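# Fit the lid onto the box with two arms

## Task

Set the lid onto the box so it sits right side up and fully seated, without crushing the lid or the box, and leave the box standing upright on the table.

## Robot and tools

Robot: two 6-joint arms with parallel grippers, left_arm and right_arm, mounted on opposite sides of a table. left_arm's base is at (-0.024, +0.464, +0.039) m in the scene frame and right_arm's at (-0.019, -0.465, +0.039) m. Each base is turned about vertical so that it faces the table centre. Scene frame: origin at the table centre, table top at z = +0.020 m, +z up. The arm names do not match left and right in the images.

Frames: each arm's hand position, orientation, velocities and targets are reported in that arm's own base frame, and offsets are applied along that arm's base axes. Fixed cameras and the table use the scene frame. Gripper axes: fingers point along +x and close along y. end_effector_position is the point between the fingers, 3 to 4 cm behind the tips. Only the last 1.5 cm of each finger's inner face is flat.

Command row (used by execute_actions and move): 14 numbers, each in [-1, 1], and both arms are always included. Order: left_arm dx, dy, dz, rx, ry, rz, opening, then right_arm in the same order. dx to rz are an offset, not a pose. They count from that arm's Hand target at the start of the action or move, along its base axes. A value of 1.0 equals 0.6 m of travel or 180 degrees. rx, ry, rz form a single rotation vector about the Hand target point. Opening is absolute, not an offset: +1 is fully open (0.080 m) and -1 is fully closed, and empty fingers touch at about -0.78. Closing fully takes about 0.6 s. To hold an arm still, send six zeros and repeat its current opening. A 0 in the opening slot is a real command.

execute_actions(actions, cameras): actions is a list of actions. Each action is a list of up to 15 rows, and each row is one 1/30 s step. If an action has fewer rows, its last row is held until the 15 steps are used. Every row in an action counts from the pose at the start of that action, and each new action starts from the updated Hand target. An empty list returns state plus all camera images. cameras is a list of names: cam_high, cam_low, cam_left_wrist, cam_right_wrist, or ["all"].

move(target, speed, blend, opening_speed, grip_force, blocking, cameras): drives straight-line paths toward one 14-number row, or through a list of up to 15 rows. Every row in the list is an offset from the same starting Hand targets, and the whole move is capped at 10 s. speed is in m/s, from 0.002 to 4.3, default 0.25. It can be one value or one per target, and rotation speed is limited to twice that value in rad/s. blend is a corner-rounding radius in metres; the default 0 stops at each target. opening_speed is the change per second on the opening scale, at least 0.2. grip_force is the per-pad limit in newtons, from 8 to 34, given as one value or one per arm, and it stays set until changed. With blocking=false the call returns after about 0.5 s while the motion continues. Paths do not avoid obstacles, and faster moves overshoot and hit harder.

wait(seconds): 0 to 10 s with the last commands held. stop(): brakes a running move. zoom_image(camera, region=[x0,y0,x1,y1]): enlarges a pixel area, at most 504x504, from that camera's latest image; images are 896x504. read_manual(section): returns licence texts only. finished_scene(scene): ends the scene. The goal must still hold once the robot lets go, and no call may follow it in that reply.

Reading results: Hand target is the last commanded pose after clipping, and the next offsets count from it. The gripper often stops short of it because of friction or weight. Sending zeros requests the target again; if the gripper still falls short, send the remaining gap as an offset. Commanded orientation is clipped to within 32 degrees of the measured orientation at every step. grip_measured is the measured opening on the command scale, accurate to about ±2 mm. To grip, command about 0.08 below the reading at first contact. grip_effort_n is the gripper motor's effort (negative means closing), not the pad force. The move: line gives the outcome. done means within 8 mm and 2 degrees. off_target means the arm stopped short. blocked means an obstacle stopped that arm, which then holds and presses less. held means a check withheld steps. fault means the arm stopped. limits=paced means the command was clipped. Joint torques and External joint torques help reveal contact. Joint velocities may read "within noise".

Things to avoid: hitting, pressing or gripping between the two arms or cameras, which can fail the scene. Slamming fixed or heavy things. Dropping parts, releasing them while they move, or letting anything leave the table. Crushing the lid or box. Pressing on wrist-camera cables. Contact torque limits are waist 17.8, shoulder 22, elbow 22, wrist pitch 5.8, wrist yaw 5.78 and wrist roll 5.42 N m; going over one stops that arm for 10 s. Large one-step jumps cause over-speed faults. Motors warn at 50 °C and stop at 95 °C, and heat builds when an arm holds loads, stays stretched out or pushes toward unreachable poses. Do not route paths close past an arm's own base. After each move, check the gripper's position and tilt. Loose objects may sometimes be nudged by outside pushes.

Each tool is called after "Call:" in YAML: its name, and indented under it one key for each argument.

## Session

Call:
execute_actions:
  actions: []

Call:
zoom_image:
  camera: "cam_high"
  region: [300, 160, 520, 340]

Call:
zoom_image:
  camera: "cam_low"
  region: [300, 220, 600, 370]

Scene clock: 0.00 s.
left_arm: end_effector_position=(+0.0100, -0.2049, +0.3531) grip_measured=+1.000 grip_effort_n=n/a end_effector_quat_wxyz=(+0.785, +0.163, -0.182, -0.569) | right_arm: end_effector_position=(+0.3484, +0.2647, +0.3240) grip_measured=+1.000 grip_effort_n=n/a end_effector_quat_wxyz=(+0.899, +0.065, +0.348, +0.258)
Joint positions: left_arm=[-2.064 0.422 0.663 -0.098 -0.781 0.584 0.08] | right_arm=[0.637 1.589 1.696 -0.742 -0.038 0.348 0.08]
Joint velocities: within noise
Joint torques (N m): no reading
External joint torques (N m): no reading
Motor temperatures (°C): left_arm=[29 35 31 38 32 32] | right_arm=[31 31 34 37 34 34]
Heat: left arm: hottest wrist pitch 38 °C (+0.0 °C/min); right arm: hottest wrist pitch 37 °C (+0.0 °C/min).
Hand target: left_arm +0.0102, -0.2044, +0.3542; +0.786, +0.161, -0.182, -0.569 | right_arm +0.3479, +0.2643, +0.3291; +0.901, +0.067, +0.342, +0.260
Tool commands: left_gripper/opening=+1.0 right_gripper/opening=+1.0
camera_calibration:
cam_left_wrist: T_world_to_cam=[[-0.854802, -0.283195, -0.434872, 0.108409], [0.313093, 0.386863, -0.867358, 0.412369], [0.413868, -0.877575, -0.242024, -0.023457], [0, 0, 0, 1]] pos_world=[-0.0267334, -0.149414, 0.399139]
cam_right_wrist: T_world_to_cam=[[0.467042, -0.83299, -0.296647, 0.164514], [-0.827515, -0.293532, -0.478601, 0.549061], [0.311594, 0.469006, -0.826403, 0.110668], [0, 0, 0, 1]] pos_world=[0.343037, 0.246301, 0.40304]

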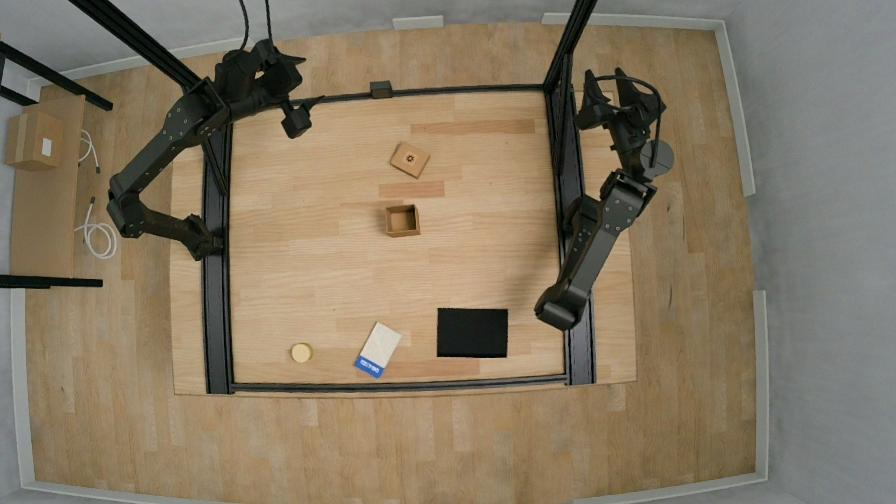

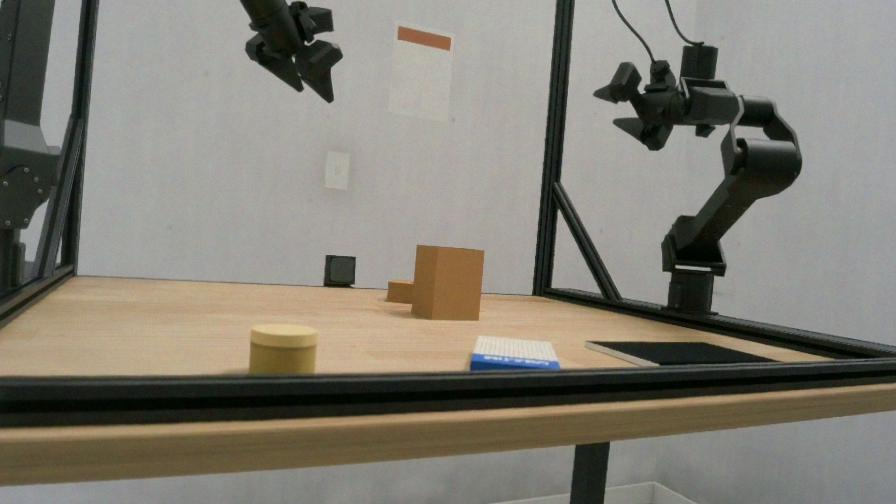

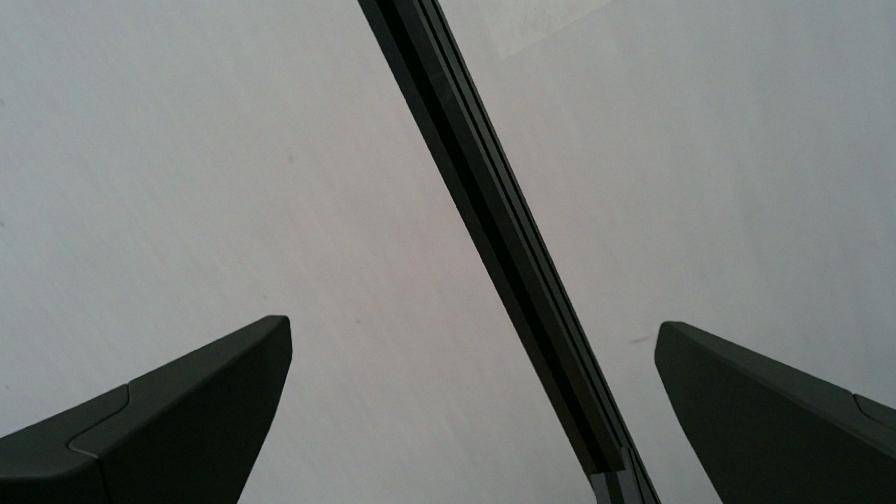

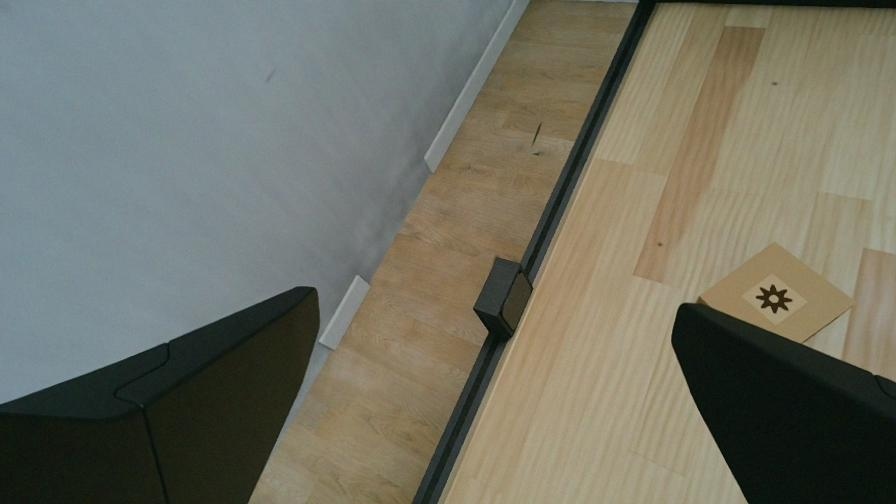

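Scaled by 2.291 from the camera's 896x504 image, which has a finer 1280x720 frame.

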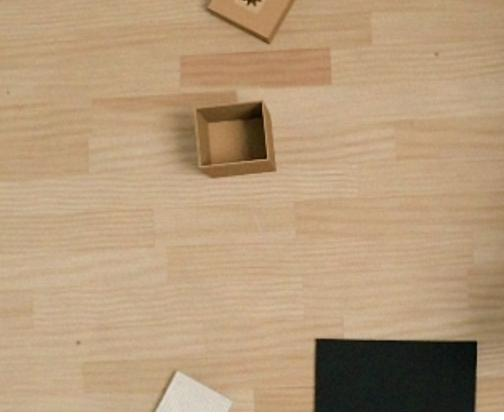

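Scaled by 1.680 from the camera's 896x504 image, which has a finer 1280x720 frame.

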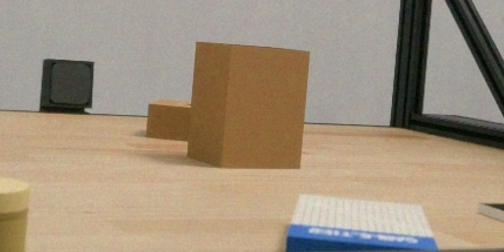

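Call:
zoom_image:
  camera: "cam_high"
  region: [370, 120, 450, 250]

Scaled by 3.877 from the camera's 896x504 image, which has a finer 1280x720 frame.

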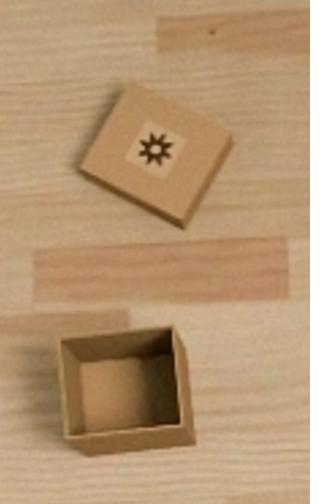

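Call:
move:
  target: [0.533, 0.1407, -0.1403, 0.2706, 0.396, 0.2891, 1, -0.15, 0, 0, 0, 0, 0, 1]
  speed: 0.4
  grip_force: 12
  cameras: ["cam_left_wrist", "cam_low"]

Call:
zoom_image:
  camera: "cam_left_wrist"
  region: [200, 20, 700, 300]

Scene clock: 111.53 s.
left_arm: end_effector_position=(+0.3271, -0.1203, +0.2705) grip_measured=+1.000 grip_effort_n=-3.5 end_effector_quat_wxyz=(+0.766, +0.157, +0.587, -0.209) | right_arm: end_effector_position=(+0.2606, +0.2669, +0.3259) grip_measured=+1.000 grip_effort_n=-1.6 end_effector_quat_wxyz=(+0.899, +0.064, +0.347, +0.259)
Joint positions: left_arm=[-0.328 1.761 2.009 -1.56 0.056 0.194 0.08] | right_arm=[0.851 1.357 1.497 -0.778 0.134 0.473 0.08]
Joint torques (N m): left_arm=[0.04 -4.52 5.67 0.82 -0.15 -0.15] | right_arm=[0.15 -6.83 5.1 1.59 0.19 0.09]
External joint torques (N m): left_arm=[0.07 2.35 0.23 0.06 -0.2 -0.15] | right_arm=[0.2 -2.37 -0.92 0.16 0.12 0.1]
Motor temperatures (°C): left_arm=[29 34 37 45 32 32] | right_arm=[31 36 41 44 33 34]
Heat: left arm: hottest wrist pitch 45 °C (+2.0 °C/min); right arm: hottest wrist pitch 44 °C (+1.0 °C/min).
Hand target: left_arm +0.3301, -0.1199, +0.2700; +0.767, +0.158, +0.587, -0.205 | right_arm +0.2578, +0.2642, +0.3291; +0.900, +0.067, +0.342, +0.260
Off the commanded pose: left_arm 0.003 m, 0 deg | right_arm 0.005 m, 1 deg.
grip_force (N): 12, 12
move: done
camera_calibration:
cam_left_wrist: T_world_to_cam=[[-0.481452, -0.875923, 0.0310376, 0.0481306], [-0.869364, 0.481748, 0.110109, 0.342445], [-0.111399, 0.026029, -0.993435, 0.383316], [0, 0, 0, 1]] pos_world=[0.363583, -0.132791, 0.341599]
Images, in order (width x height): cam_low 896x504, cam_left_wrist 896x504.

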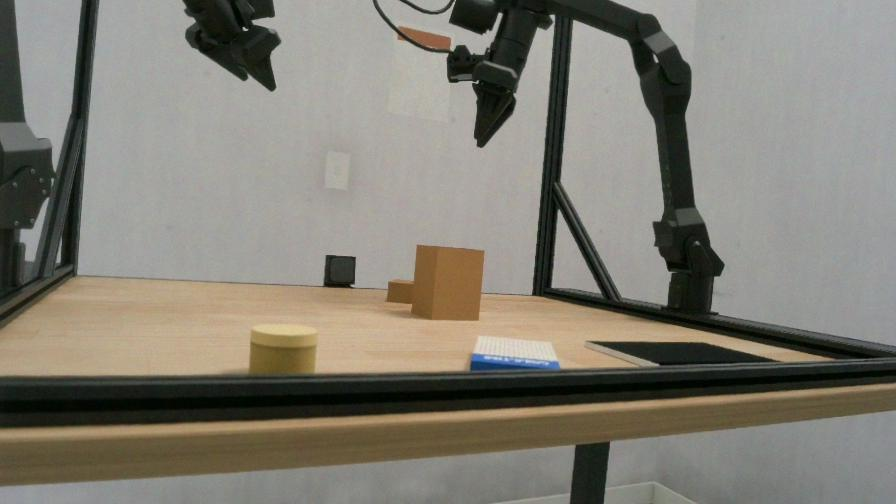

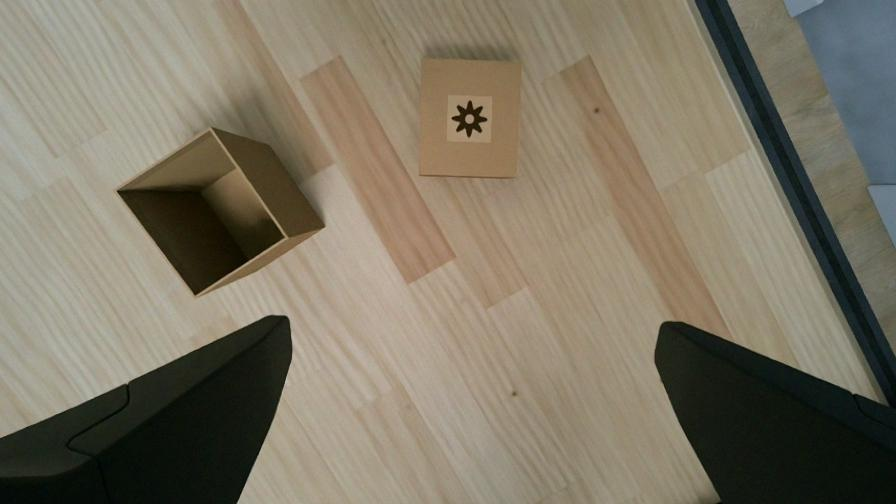

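Scaled by 1.008 from the camera's 896x504 image, which has a finer 1280x720 frame.

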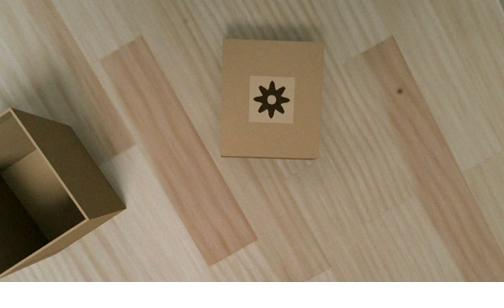

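Call:
move:
  target:
    - [0.1045,-0.0897,-0.2833,0,0,-0.003,1,0,0,0,0,0,0,1]
    - [0.1045,-0.0897,-0.3767,0,0,-0.003,1,0,0,0,0,0,0,1]
    - [0.1045,-0.0897,-0.3767,0,0,-0.003,0.48,0,0,0,0,0,0,1]
  speed: [0.3,0.12,0.12]
  blend: [0.02,0,0]
  opening_speed: 0.8
  cameras: ["cam_left_wrist", "cam_low"]

Scene clock: 178.40 s.
left_arm: end_effector_position=(+0.3946, -0.1750, +0.0506) grip_measured=+0.628 grip_effort_n=-40.7 end_effector_quat_wxyz=(+0.770, +0.159, +0.580, -0.212) | right_arm: end_effector_position=(+0.2606, +0.2669, +0.3259) grip_measured=+1.000 grip_effort_n=-1.6 end_effector_quat_wxyz=(+0.899, +0.064, +0.347, +0.259)
Joint positions: left_arm=[-0.404 2.014 1.445 -0.725 0.038 0.127 0.063] | right_arm=[0.851 1.357 1.497 -0.778 0.134 0.473 0.08]
Joint torques (N m): left_arm=[-0.09 -6.44 4.01 1.13 -0.16 -0.15] | right_arm=[-0.02 -6.72 5.24 1.6 0.22 0.03]
External joint torques (N m): left_arm=[-0.08 2.72 -1.85 0.36 -0.19 -0.15] | right_arm=[0.02 -2.1 -0.88 0.15 0.16 0.04]
Heat: left arm: hottest wrist pitch 41 °C (-3.0 °C/min); right arm: hottest wrist pitch 41 °C (-2.0 °C/min).
Hand target: left_arm +0.3928, -0.1737, +0.0441; +0.766, +0.160, +0.587, -0.209 | right_arm +0.2578, +0.2642, +0.3291; +0.900, +0.067, +0.342, +0.260
Off the commanded pose: left_arm 0.007 m, 1 deg | right_arm 0.005 m, 1 deg.
grip_force (N): 12, 12
move: done
camera_calibration:
cam_left_wrist: T_world_to_cam=[[-0.488139, -0.872277, 0.0292051, 0.0429114], [-0.867289, 0.488548, 0.0955537, 0.452849], [-0.0976173, 0.0213143, -0.994996, 0.167659], [0, 0, 0, 1]] pos_world=[0.430064, -0.187381, 0.122295]
Images, in order (width x height): cam_low 896x504, cam_left_wrist 896x504.

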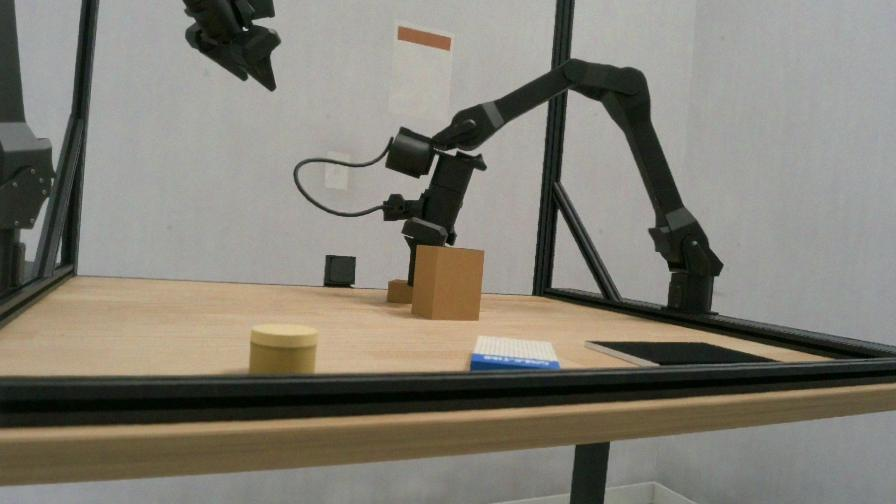

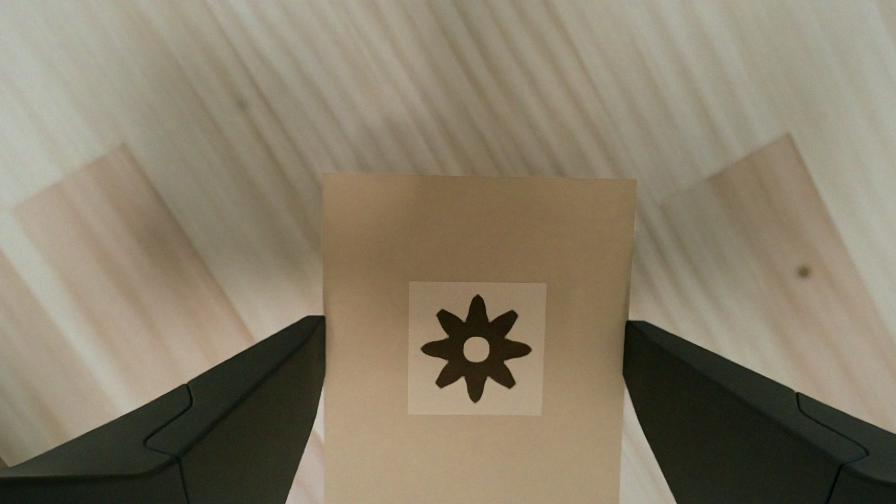

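Call:
move:
  target:
    - [0,0,0.2017,0,0,0,0.48,0,0,0,0,0,0,1]
    - [0.0237,0.2395,0.1982,-0.0263,0.0492,0.1873,0.48,0,0,0,0,0,0,1]
  speed: [0.25,0.2]
  blend: [0.02,0]
  cameras: ["cam_left_wrist", "cam_low"]

Call:
zoom_image:
  camera: "cam_low"
  region: [390, 180, 510, 330]

Call:
zoom_image:
  camera: "cam_left_wrist"
  region: [270, 60, 690, 260]

Scene clock: 244.73 s.
left_arm: end_effector_position=(+0.4042, -0.0290, +0.1643) grip_measured=+0.628 grip_effort_n=-40.7 end_effector_quat_wxyz=(+0.753, -0.062, +0.655, -0.013) | right_arm: end_effector_position=(+0.2606, +0.2669, +0.3259) grip_measured=+1.000 grip_effort_n=-2.1 end_effector_quat_wxyz=(+0.899, +0.064, +0.347, +0.259)
Joint positions: left_arm=[-0.037 1.972 1.863 -1.314 0.095 -0.113 0.063] | right_arm=[0.851 1.357 1.497 -0.778 0.134 0.473 0.08]
Joint torques (N m): left_arm=[-0.01 -6.02 6.16 0.55 0.21 -0.16] | right_arm=[-0.01 -6.81 5.09 1.59 0.2 0.06]
External joint torques (N m): left_arm=[0.06 2.82 0.31 -0.02 0.15 -0.17] | right_arm=[0.06 -2.31 -0.97 0.15 0.13 0.07]
Motor temperatures (°C): left_arm=[29 41 35 41 32 32] | right_arm=[31 38 37 41 33 34]
Heat: left arm: hottest shoulder 41 °C (+3.0 °C/min); right arm: hottest wrist pitch 41 °C (+0.0 °C/min).
Hand target: left_arm +0.4070, -0.0300, +0.1629; +0.752, -0.064, +0.656, -0.013 | right_arm +0.2578, +0.2642, +0.3291; +0.900, +0.067, +0.342, +0.260
Off the commanded pose: left_arm 0.003 m, 0 deg | right_arm 0.005 m, 1 deg.
grip_force (N): 12, 12
move: done
camera_calibration:
cam_left_wrist: T_world_to_cam=[[0.0910971, -0.986972, 0.132617, -0.0829237], [-0.969643, -0.0575647, 0.237653, 0.381202], [-0.226923, -0.150241, -0.962255, 0.320554], [0, 0, 0, 1]] pos_world=[0.449925, -0.0117394, 0.228858]
Images, in order (width x height): cam_low 896x504, cam_left_wrist 896x504.

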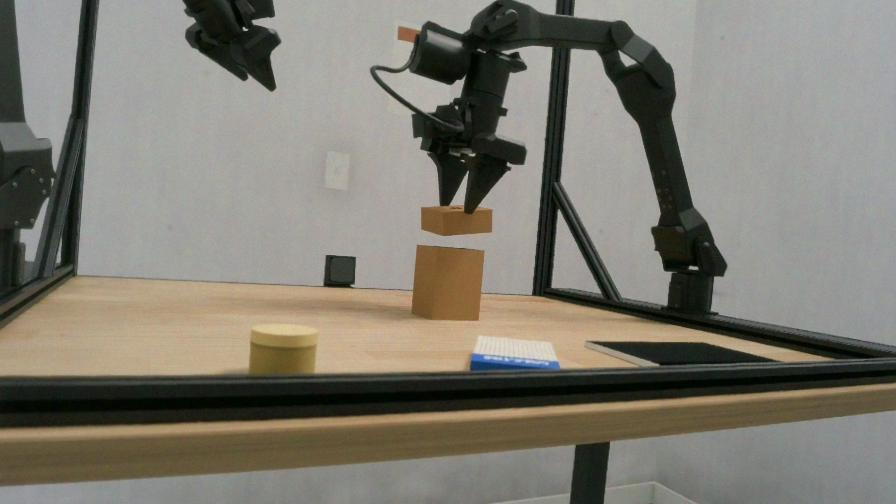

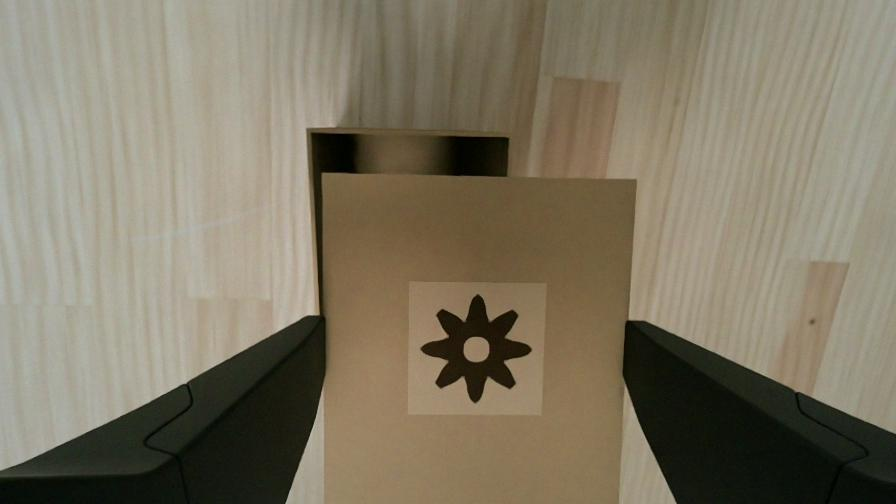

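Scaled by 3.360 from the camera's 896x504 image, which has a finer 1280x720 frame.

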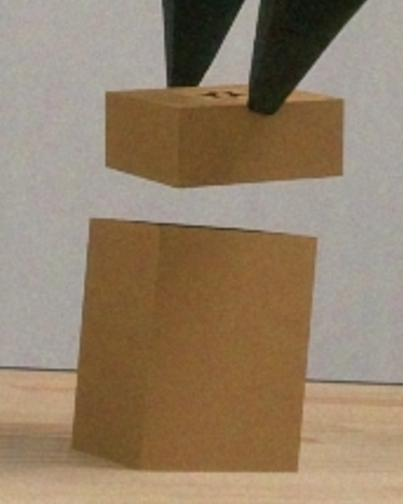

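Scaled by 1.200 from the camera's 896x504 image, which has a finer 1280x720 frame.

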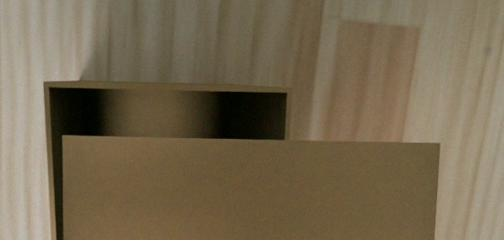

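Call:
move:
  target:
    - [0.028,0.03,-0.019,0,0,0,0.48,0,0,0,0,0,0,1]
  speed: 0.1
  cameras: ["cam_left_wrist", "cam_low"]

Call:
zoom_image:
  camera: "cam_low"
  region: [390, 180, 510, 330]

Call:
zoom_image:
  camera: "cam_left_wrist"
  region: [270, 100, 690, 300]

Scene clock: 321.37 s.
left_arm: end_effector_position=(+0.4207, -0.0115, +0.1533) grip_measured=+0.628 grip_effort_n=-40.2 end_effector_quat_wxyz=(+0.752, -0.065, +0.655, -0.010) | right_arm: end_effector_position=(+0.2606, +0.2669, +0.3259) grip_measured=+1.000 grip_effort_n=-1.6 end_effector_quat_wxyz=(+0.899, +0.064, +0.347, +0.259)
Joint positions: left_arm=[0.009 2.04 1.918 -1.307 0.101 -0.076 0.063] | right_arm=[0.851 1.357 1.497 -0.778 0.134 0.473 0.08]
Joint torques (N m): left_arm=[0.04 -6.32 6.01 0.72 0.21 0.21] | right_arm=[0.02 -7 5.27 1.57 0.18 0.06]
External joint torques (N m): left_arm=[-0.1 3.06 0.11 0.15 0.17 0.21] | right_arm=[0.05 -2.39 -0.82 0.13 0.12 0.07]
Motor temperatures (°C): left_arm=[29 43 41 40 32 32] | right_arm=[31 38 37 42 33 34]
Heat: left arm: hottest shoulder 43 °C (+1.0 °C/min); right arm: hottest wrist pitch 42 °C (+0.0 °C/min).
Hand target: left_arm +0.4238, -0.0120, +0.1515; +0.752, -0.064, +0.655, -0.013 | right_arm +0.2578, +0.2642, +0.3291; +0.900, +0.067, +0.342, +0.260
Off the commanded pose: left_arm 0.004 m, 0 deg | right_arm 0.005 m, 1 deg.
grip_force (N): 12, 12
move: done
camera_calibration:
cam_left_wrist: T_world_to_cam=[[0.0993927, -0.98606, 0.133439, -0.0692196], [-0.968559, -0.0651361, 0.240106, 0.399823], [-0.228067, -0.153108, -0.961532, 0.316601], [0, 0, 0, 1]] pos_world=[0.466339, 0.00626254, 0.217659]
Images, in order (width x height): cam_low 896x504, cam_left_wrist 896x504.

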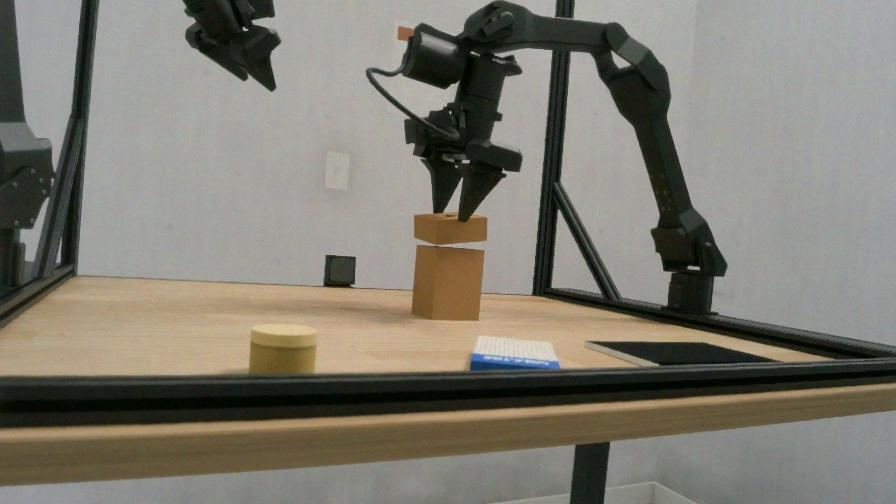

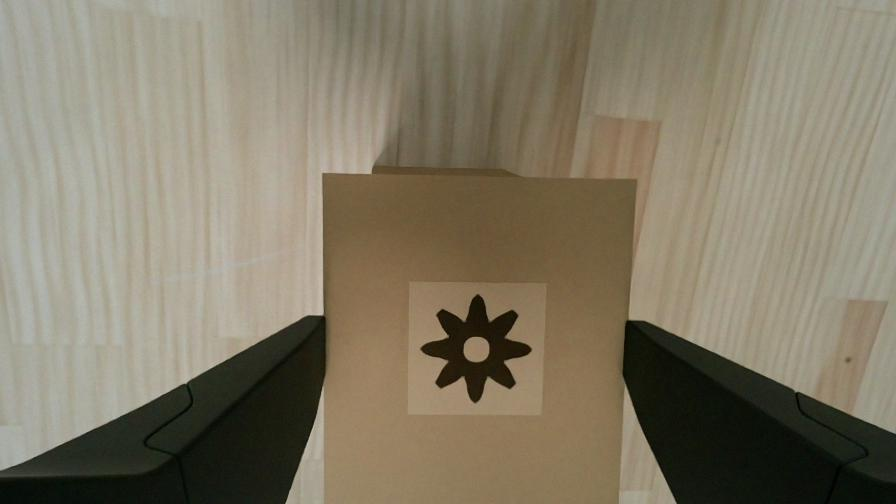

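Scaled by 3.360 from the camera's 896x504 image, which has a finer 1280x720 frame.

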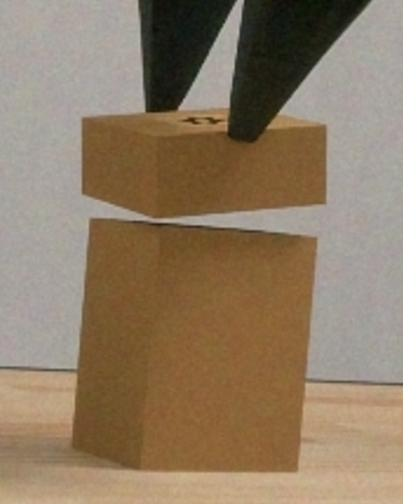

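Scaled by 1.200 from the camera's 896x504 image, which has a finer 1280x720 frame.

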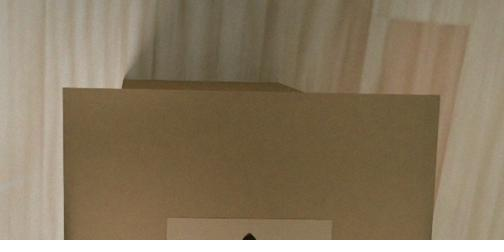

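Call:
move:
  target:
    - [0,0,-0.0125,0,0,0,0.48,0,0,0,0,0,0,1]
  speed: 0.05
  cameras: ["cam_low"]

Call:
zoom_image:
  camera: "cam_low"
  region: [390, 180, 510, 330]

Scene clock: 342.33 s.
left_arm: end_effector_position=(+0.4245, -0.0115, +0.1506) grip_measured=+0.628 grip_effort_n=-40.7 end_effector_quat_wxyz=(+0.758, -0.064, +0.649, -0.011) | right_arm: end_effector_position=(+0.2606, +0.2669, +0.3259) grip_measured=+1.000 grip_effort_n=-1.6 end_effector_quat_wxyz=(+0.899, +0.064, +0.347, +0.259)
Joint positions: left_arm=[0.009 2.04 1.905 -1.279 0.101 -0.076 0.063] | right_arm=[0.851 1.357 1.497 -0.778 0.134 0.473 0.08]
Joint torques (N m): left_arm=[0.03 -6.75 3.86 0.89 0.21 0.2] | right_arm=[0.11 -6.87 5.23 1.6 0.23 0.02]
External joint torques (N m): left_arm=[0.02 2.6 -2.04 0.29 0.16 0.19] | right_arm=[0.14 -2.32 -0.85 0.16 0.17 0.03]
Heat: left arm: hottest shoulder 45 °C (+2.0 °C/min); right arm: hottest wrist pitch 42 °C (+0.0 °C/min).
Hand target: left_arm +0.4238, -0.0120, +0.1439; +0.752, -0.064, +0.656, -0.013 | right_arm +0.2578, +0.2642, +0.3291; +0.900, +0.067, +0.342, +0.260
Off the commanded pose: left_arm 0.007 m, 1 deg | right_arm 0.005 m, 1 deg.
grip_force (N): 12, 12
move: done
Images, in order (width x height): cam_low 896x504.

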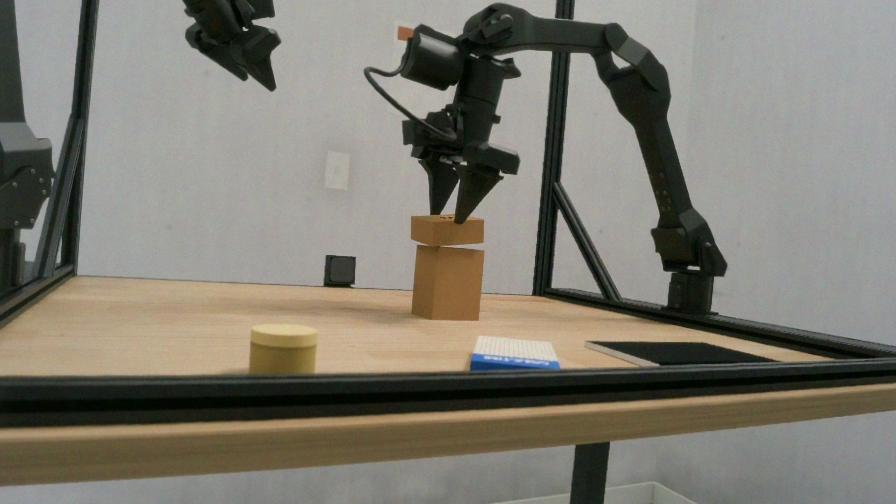

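Scaled by 3.360 from the camera's 896x504 image, which has a finer 1280x720 frame.

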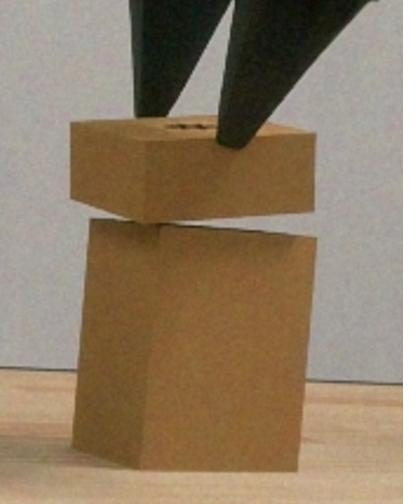

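Call:
move:
  target:
    - [0,0,-0.0083,0,0,0,0.48,0,0,0,0,0,0,1]
  speed: 0.05
  cameras: ["cam_low"]

Call:
zoom_image:
  camera: "cam_low"
  region: [390, 180, 510, 330]

Scene clock: 355.37 s.
left_arm: end_effector_position=(+0.4247, -0.0115, +0.1450) grip_measured=+0.628 grip_effort_n=-40.7 end_effector_quat_wxyz=(+0.757, -0.064, +0.650, -0.011) | right_arm: end_effector_position=(+0.2606, +0.2669, +0.3259) grip_measured=+1.000 grip_effort_n=-1.6 end_effector_quat_wxyz=(+0.899, +0.064, +0.347, +0.259)
Joint positions: left_arm=[0.009 2.04 1.883 -1.258 0.101 -0.076 0.063] | right_arm=[0.851 1.357 1.497 -0.778 0.134 0.473 0.08]
Joint torques (N m): left_arm=[0.07 -6.89 3.83 0.9 0.22 0.2] | right_arm=[0.32 -6.88 5.21 1.53 0.23 0.1]
External joint torques (N m): left_arm=[0.05 2.54 -2.13 0.3 0.16 0.19] | right_arm=[0.35 -2.35 -0.84 0.09 0.17 0.11]
Heat: left arm: hottest shoulder 47 °C (+4.0 °C/min); right arm: hottest wrist pitch 42 °C (+0.0 °C/min).
Hand target: left_arm +0.4238, -0.0120, +0.1390; +0.752, -0.064, +0.656, -0.013 | right_arm +0.2578, +0.2642, +0.3291; +0.900, +0.067, +0.342, +0.260
Off the commanded pose: left_arm 0.006 m, 1 deg | right_arm 0.005 m, 1 deg.
grip_force (N): 12, 12
move: done
Images, in order (width x height): cam_low 896x504.

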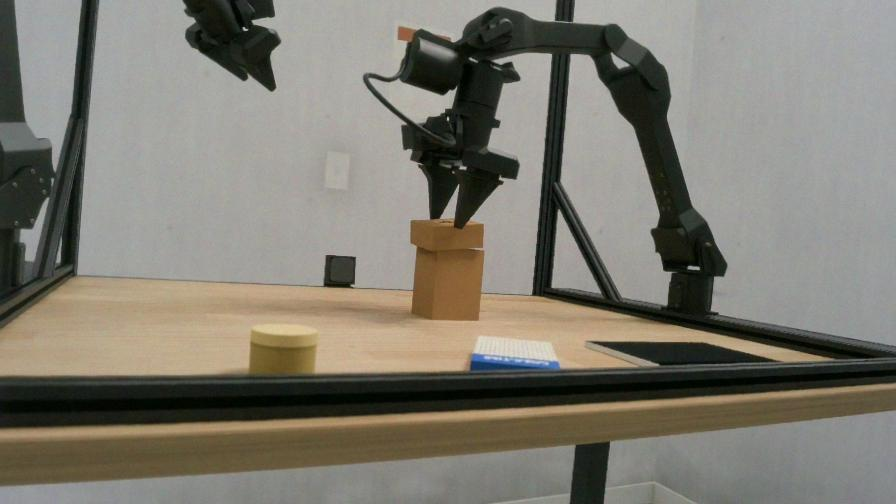

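Scaled by 3.360 from the camera's 896x504 image, which has a finer 1280x720 frame.

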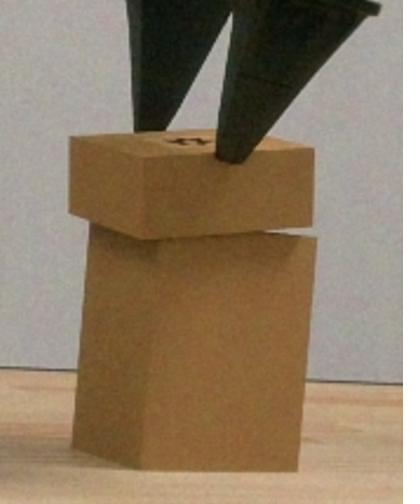

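Call:
move:
  target:
    - [-0.0138,-0.01,0.0058,0,0,0,0.48,0,0,0,0,0,0,1]
    - [-0.0205,-0.0175,-0.0083,0.0389,-0.0389,0,0.48,0,0,0,0,0,0,1]
  speed: 0.05
  cameras: ["cam_low","cam_left_wrist"]

Call:
zoom_image:
  camera: "cam_low"
  region: [390, 180, 510, 330]

Scene clock: 383.97 s.
left_arm: end_effector_position=(+0.4154, -0.0199, +0.1399) grip_measured=+0.628 grip_effort_n=-40.7 end_effector_quat_wxyz=(+0.799, -0.020, +0.601, +0.024) | right_arm: end_effector_position=(+0.2606, +0.2669, +0.3259) grip_measured=+1.000 grip_effort_n=-1.6 end_effector_quat_wxyz=(+0.899, +0.064, +0.347, +0.259)
Joint positions: left_arm=[-0.059 1.893 1.636 -1.034 -0.031 -0.116 0.063] | right_arm=[0.851 1.357 1.497 -0.778 0.134 0.473 0.08]
Joint torques (N m): left_arm=[-0.73 -6.97 3.08 0.98 -0.1 -0.12] | right_arm=[0.22 -7.03 4.98 1.62 0.19 0.08]
External joint torques (N m): left_arm=[-0.74 1.51 -2.99 0.21 -0.08 -0.12] | right_arm=[0.22 -2.45 -1.11 0.18 0.13 0.09]
Motor temperatures (°C): left_arm=[29 48 37 40 32 32] | right_arm=[31 39 37 42 33 34]
Heat: left arm: hottest shoulder 48 °C (+4.0 °C/min); right arm: hottest wrist pitch 42 °C (+0.0 °C/min).
Hand target: left_arm +0.4115, -0.0226, +0.1341; +0.793, -0.017, +0.608, +0.023 | right_arm +0.2578, +0.2642, +0.3291; +0.900, +0.067, +0.342, +0.260
Off the commanded pose: left_arm 0.008 m, 1 deg | right_arm 0.005 m, 1 deg.
grip_force (N): 12, 12
move: done
camera_calibration:
cam_left_wrist: T_world_to_cam=[[0.0877655, -0.995686, 0.0301054, -0.0561924], [-0.991944, -0.0845846, 0.094297, 0.427174], [-0.0913438, -0.0381389, -0.995089, 0.251421], [0, 0, 0, 1]] pos_world=[0.45163, -0.0102288, 0.211596]
Images, in order (width x height): cam_low 896x504, cam_left_wrist 896x504.

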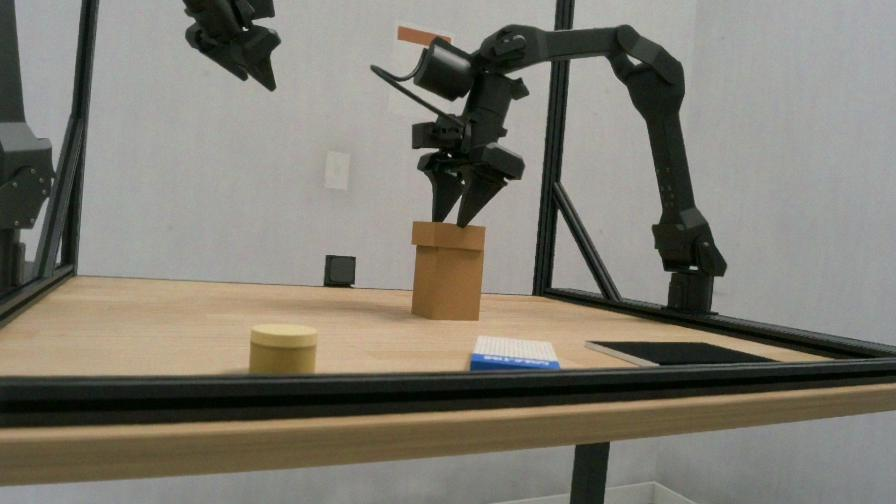

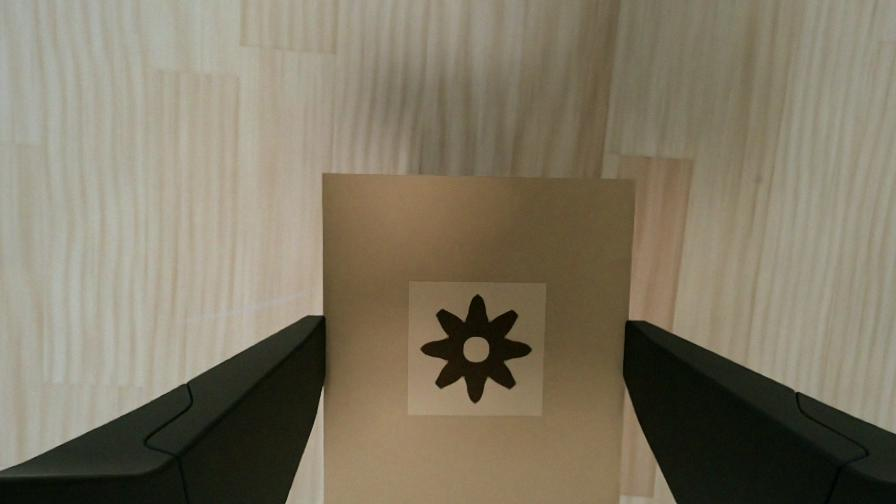

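Scaled by 3.360 from the camera's 896x504 image, which has a finer 1280x720 frame.

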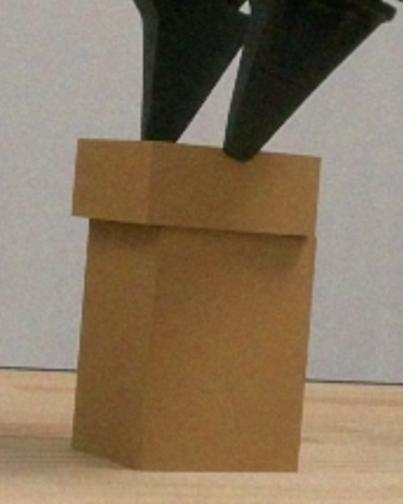

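Call:
move:
  target:
    - [0.0167,0.0177,0.0315,-0.0389,0.0389,0,0.48,0,0,0,0,0,0,1]
    - [0.0167,0.0177,0.0098,-0.0389,0.0389,0,0.48,0,0,0,0,0,0,1]
    - [0.0017,0.011,0.014,-0.0389,0.0389,0,0.48,0,0,0,0,0,0,1]
  speed: 0.06
  cameras: ["cam_low"]

Call:
zoom_image:
  camera: "cam_low"
  region: [390, 180, 510, 330]

Scene clock: 427.80 s.
left_arm: end_effector_position=(+0.4156, -0.0145, +0.1408) grip_measured=+0.628 grip_effort_n=-40.2 end_effector_quat_wxyz=(+0.752, -0.063, +0.656, -0.013) | right_arm: end_effector_position=(+0.2606, +0.2669, +0.3259) grip_measured=+1.000 grip_effort_n=-1.6 end_effector_quat_wxyz=(+0.899, +0.064, +0.347, +0.259)
Joint positions: left_arm=[0.002 2.014 1.829 -1.245 0.102 -0.077 0.063] | right_arm=[0.851 1.357 1.497 -0.778 0.134 0.473 0.08]
Joint torques (N m): left_arm=[-0.31 -8.99 3.55 0.63 0.16 -0.13] | right_arm=[0.33 -6.72 5.37 1.59 0.2 0.09]
External joint torques (N m): left_arm=[-0.31 0.32 -2.43 0.04 0.1 -0.13] | right_arm=[0.36 -2.2 -0.66 0.17 0.14 0.1]
Heat: left arm: hottest shoulder 46 °C (-2.0 °C/min); right arm: hottest wrist pitch 42 °C (+0.0 °C/min).
Hand target: left_arm +0.4125, -0.0159, +0.1425; +0.752, -0.064, +0.655, -0.013 | right_arm +0.2578, +0.2642, +0.3291; +0.900, +0.067, +0.342, +0.260
Off the commanded pose: left_arm 0.004 m, 0 deg | right_arm 0.005 m, 1 deg.
grip_force (N): 12, 12
move: done
Images, in order (width x height): cam_low 896x504.

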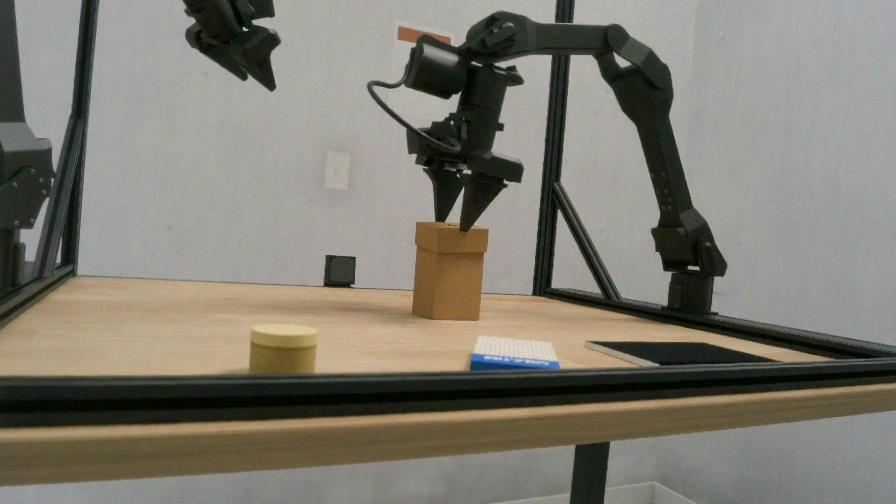

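Scaled by 3.360 from the camera's 896x504 image, which has a finer 1280x720 frame.

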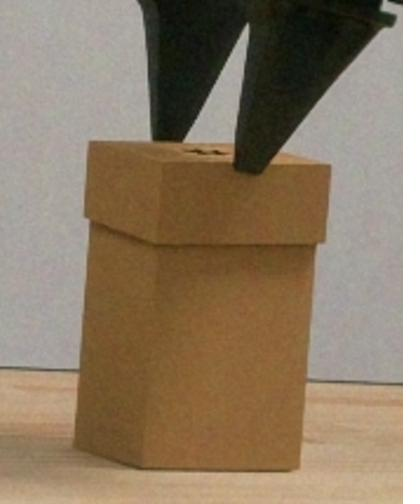

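Call:
move:
  target:
    - [-0.0083,-0.0105,-0.0208,0.0389,-0.0389,0,0.48,0,0,0,0,0,0,1]
  speed: 0.06
  cameras: ["cam_low"]

Call:
zoom_image:
  camera: "cam_low"
  region: [390, 180, 510, 330]

Scene clock: 465.87 s.
left_arm: end_effector_position=(+0.4112, -0.0251, +0.1383) grip_measured=+0.628 grip_effort_n=-40.7 end_effector_quat_wxyz=(+0.800, -0.021, +0.599, +0.015) | right_arm: end_effector_position=(+0.2606, +0.2669, +0.3259) grip_measured=+1.000 grip_effort_n=-1.6 end_effector_quat_wxyz=(+0.899, +0.064, +0.347, +0.259)
Joint positions: left_arm=[-0.067 1.873 1.602 -1.015 -0.018 -0.116 0.063] | right_arm=[0.851 1.357 1.497 -0.778 0.134 0.473 0.08]
Joint torques (N m): left_arm=[0.22 -6.28 2.96 1.1 -0.53 -0.13] | right_arm=[0.19 -6.5 5.14 1.6 0.17 0.06]
External joint torques (N m): left_arm=[0.23 2.09 -3.12 0.32 -0.51 -0.13] | right_arm=[0.24 -1.94 -0.95 0.16 0.11 0.07]
Heat: left arm: hottest shoulder 51 °C (+5.0 °C/min); right arm: hottest wrist pitch 42 °C (+0.0 °C/min). Fold the left arm in close to its base, or ease its load, before you think long.
Hand target: left_arm +0.4075, -0.0223, +0.1300; +0.793, -0.017, +0.608, +0.023 | right_arm +0.2578, +0.2642, +0.3291; +0.900, +0.067, +0.342, +0.260
Off the commanded pose: left_arm 0.009 m, 2 deg | right_arm 0.005 m, 1 deg.
MOTOR HOT: joint 2 (shoulder) of the left arm reports 51 °C; the controller stops that arm at 95 °C. To cool a motor, set the load down, stop pushing, or move to a pose that needs little force.
grip_force (N): 12, 12
move: off_target (left_arm)
Images, in order (width x height): cam_low 896x504.

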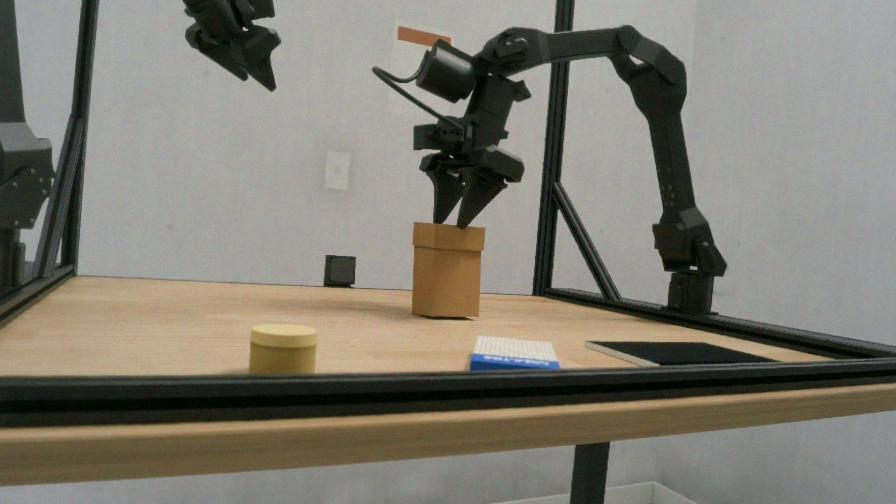

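Scaled by 3.360 from the camera's 896x504 image, which has a finer 1280x720 frame.

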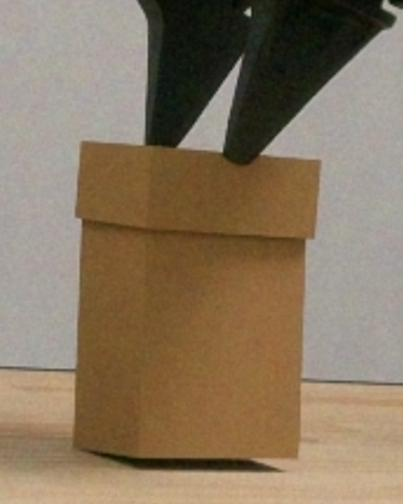

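Call:
move:
  target:
    - [0.004,0.007,0.003,0,0,0,0.48,0,0,0,0,0,0,1]
    - [0.004,0.007,-0.005,0,0,0,0.48,0,0,0,0,0,0,1]
  speed: 0.05
  cameras: ["cam_low"]

Call:
zoom_image:
  camera: "cam_low"
  region: [390, 180, 510, 330]

Scene clock: 497.43 s.
left_arm: end_effector_position=(+0.4130, -0.0219, +0.1387) grip_measured=+0.628 grip_effort_n=-40.7 end_effector_quat_wxyz=(+0.802, -0.022, +0.596, +0.017) | right_arm: end_effector_position=(+0.2606, +0.2669, +0.3259) grip_measured=+1.000 grip_effort_n=-2.1 end_effector_quat_wxyz=(+0.899, +0.064, +0.347, +0.259)
Joint positions: left_arm=[-0.059 1.873 1.601 -1.007 -0.018 -0.113 0.063] | right_arm=[0.851 1.357 1.497 -0.778 0.134 0.473 0.08]
Joint torques (N m): left_arm=[0.48 -5.39 2.88 1.16 -0.45 0.21] | right_arm=[0.22 -6.62 5.2 1.61 0.17 0.08]
External joint torques (N m): left_arm=[0.46 3.06 -3.27 0.36 -0.43 0.21] | right_arm=[0.19 -2.04 -0.89 0.17 0.12 0.09]
Heat: left arm: hottest shoulder 50 °C (+2.0 °C/min); right arm: hottest wrist pitch 43 °C (+1.0 °C/min). Fold the left arm in close to its base, or ease its load, before you think long.
Hand target: left_arm +0.4099, -0.0181, +0.1269; +0.793, -0.017, +0.608, +0.023 | right_arm +0.2578, +0.2642, +0.3291; +0.900, +0.067, +0.342, +0.260
Off the commanded pose: left_arm 0.013 m, 2 deg | right_arm 0.005 m, 1 deg.
MOTOR HOT: still on. Joint 2 (shoulder) of the left arm reports 50 °C.
grip_force (N): 12, 12
move: off_target (left_arm)
Images, in order (width x height): cam_low 896x504.

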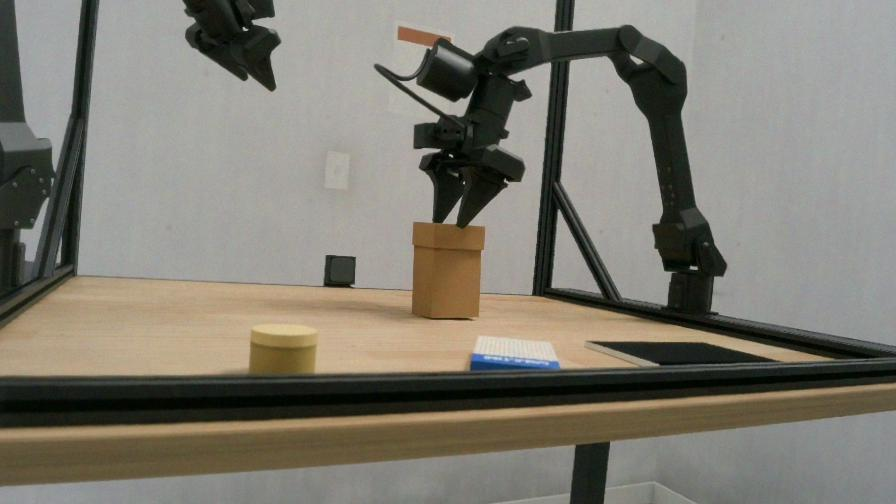

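Scaled by 3.360 from the camera's 896x504 image, which has a finer 1280x720 frame.

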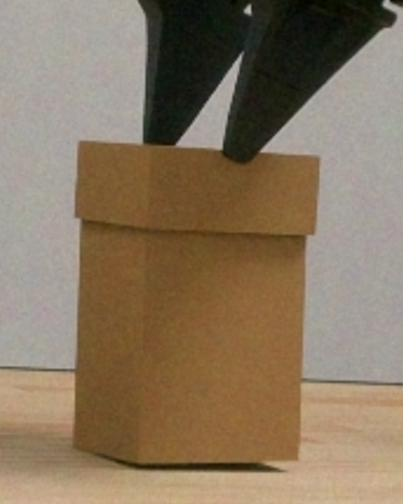

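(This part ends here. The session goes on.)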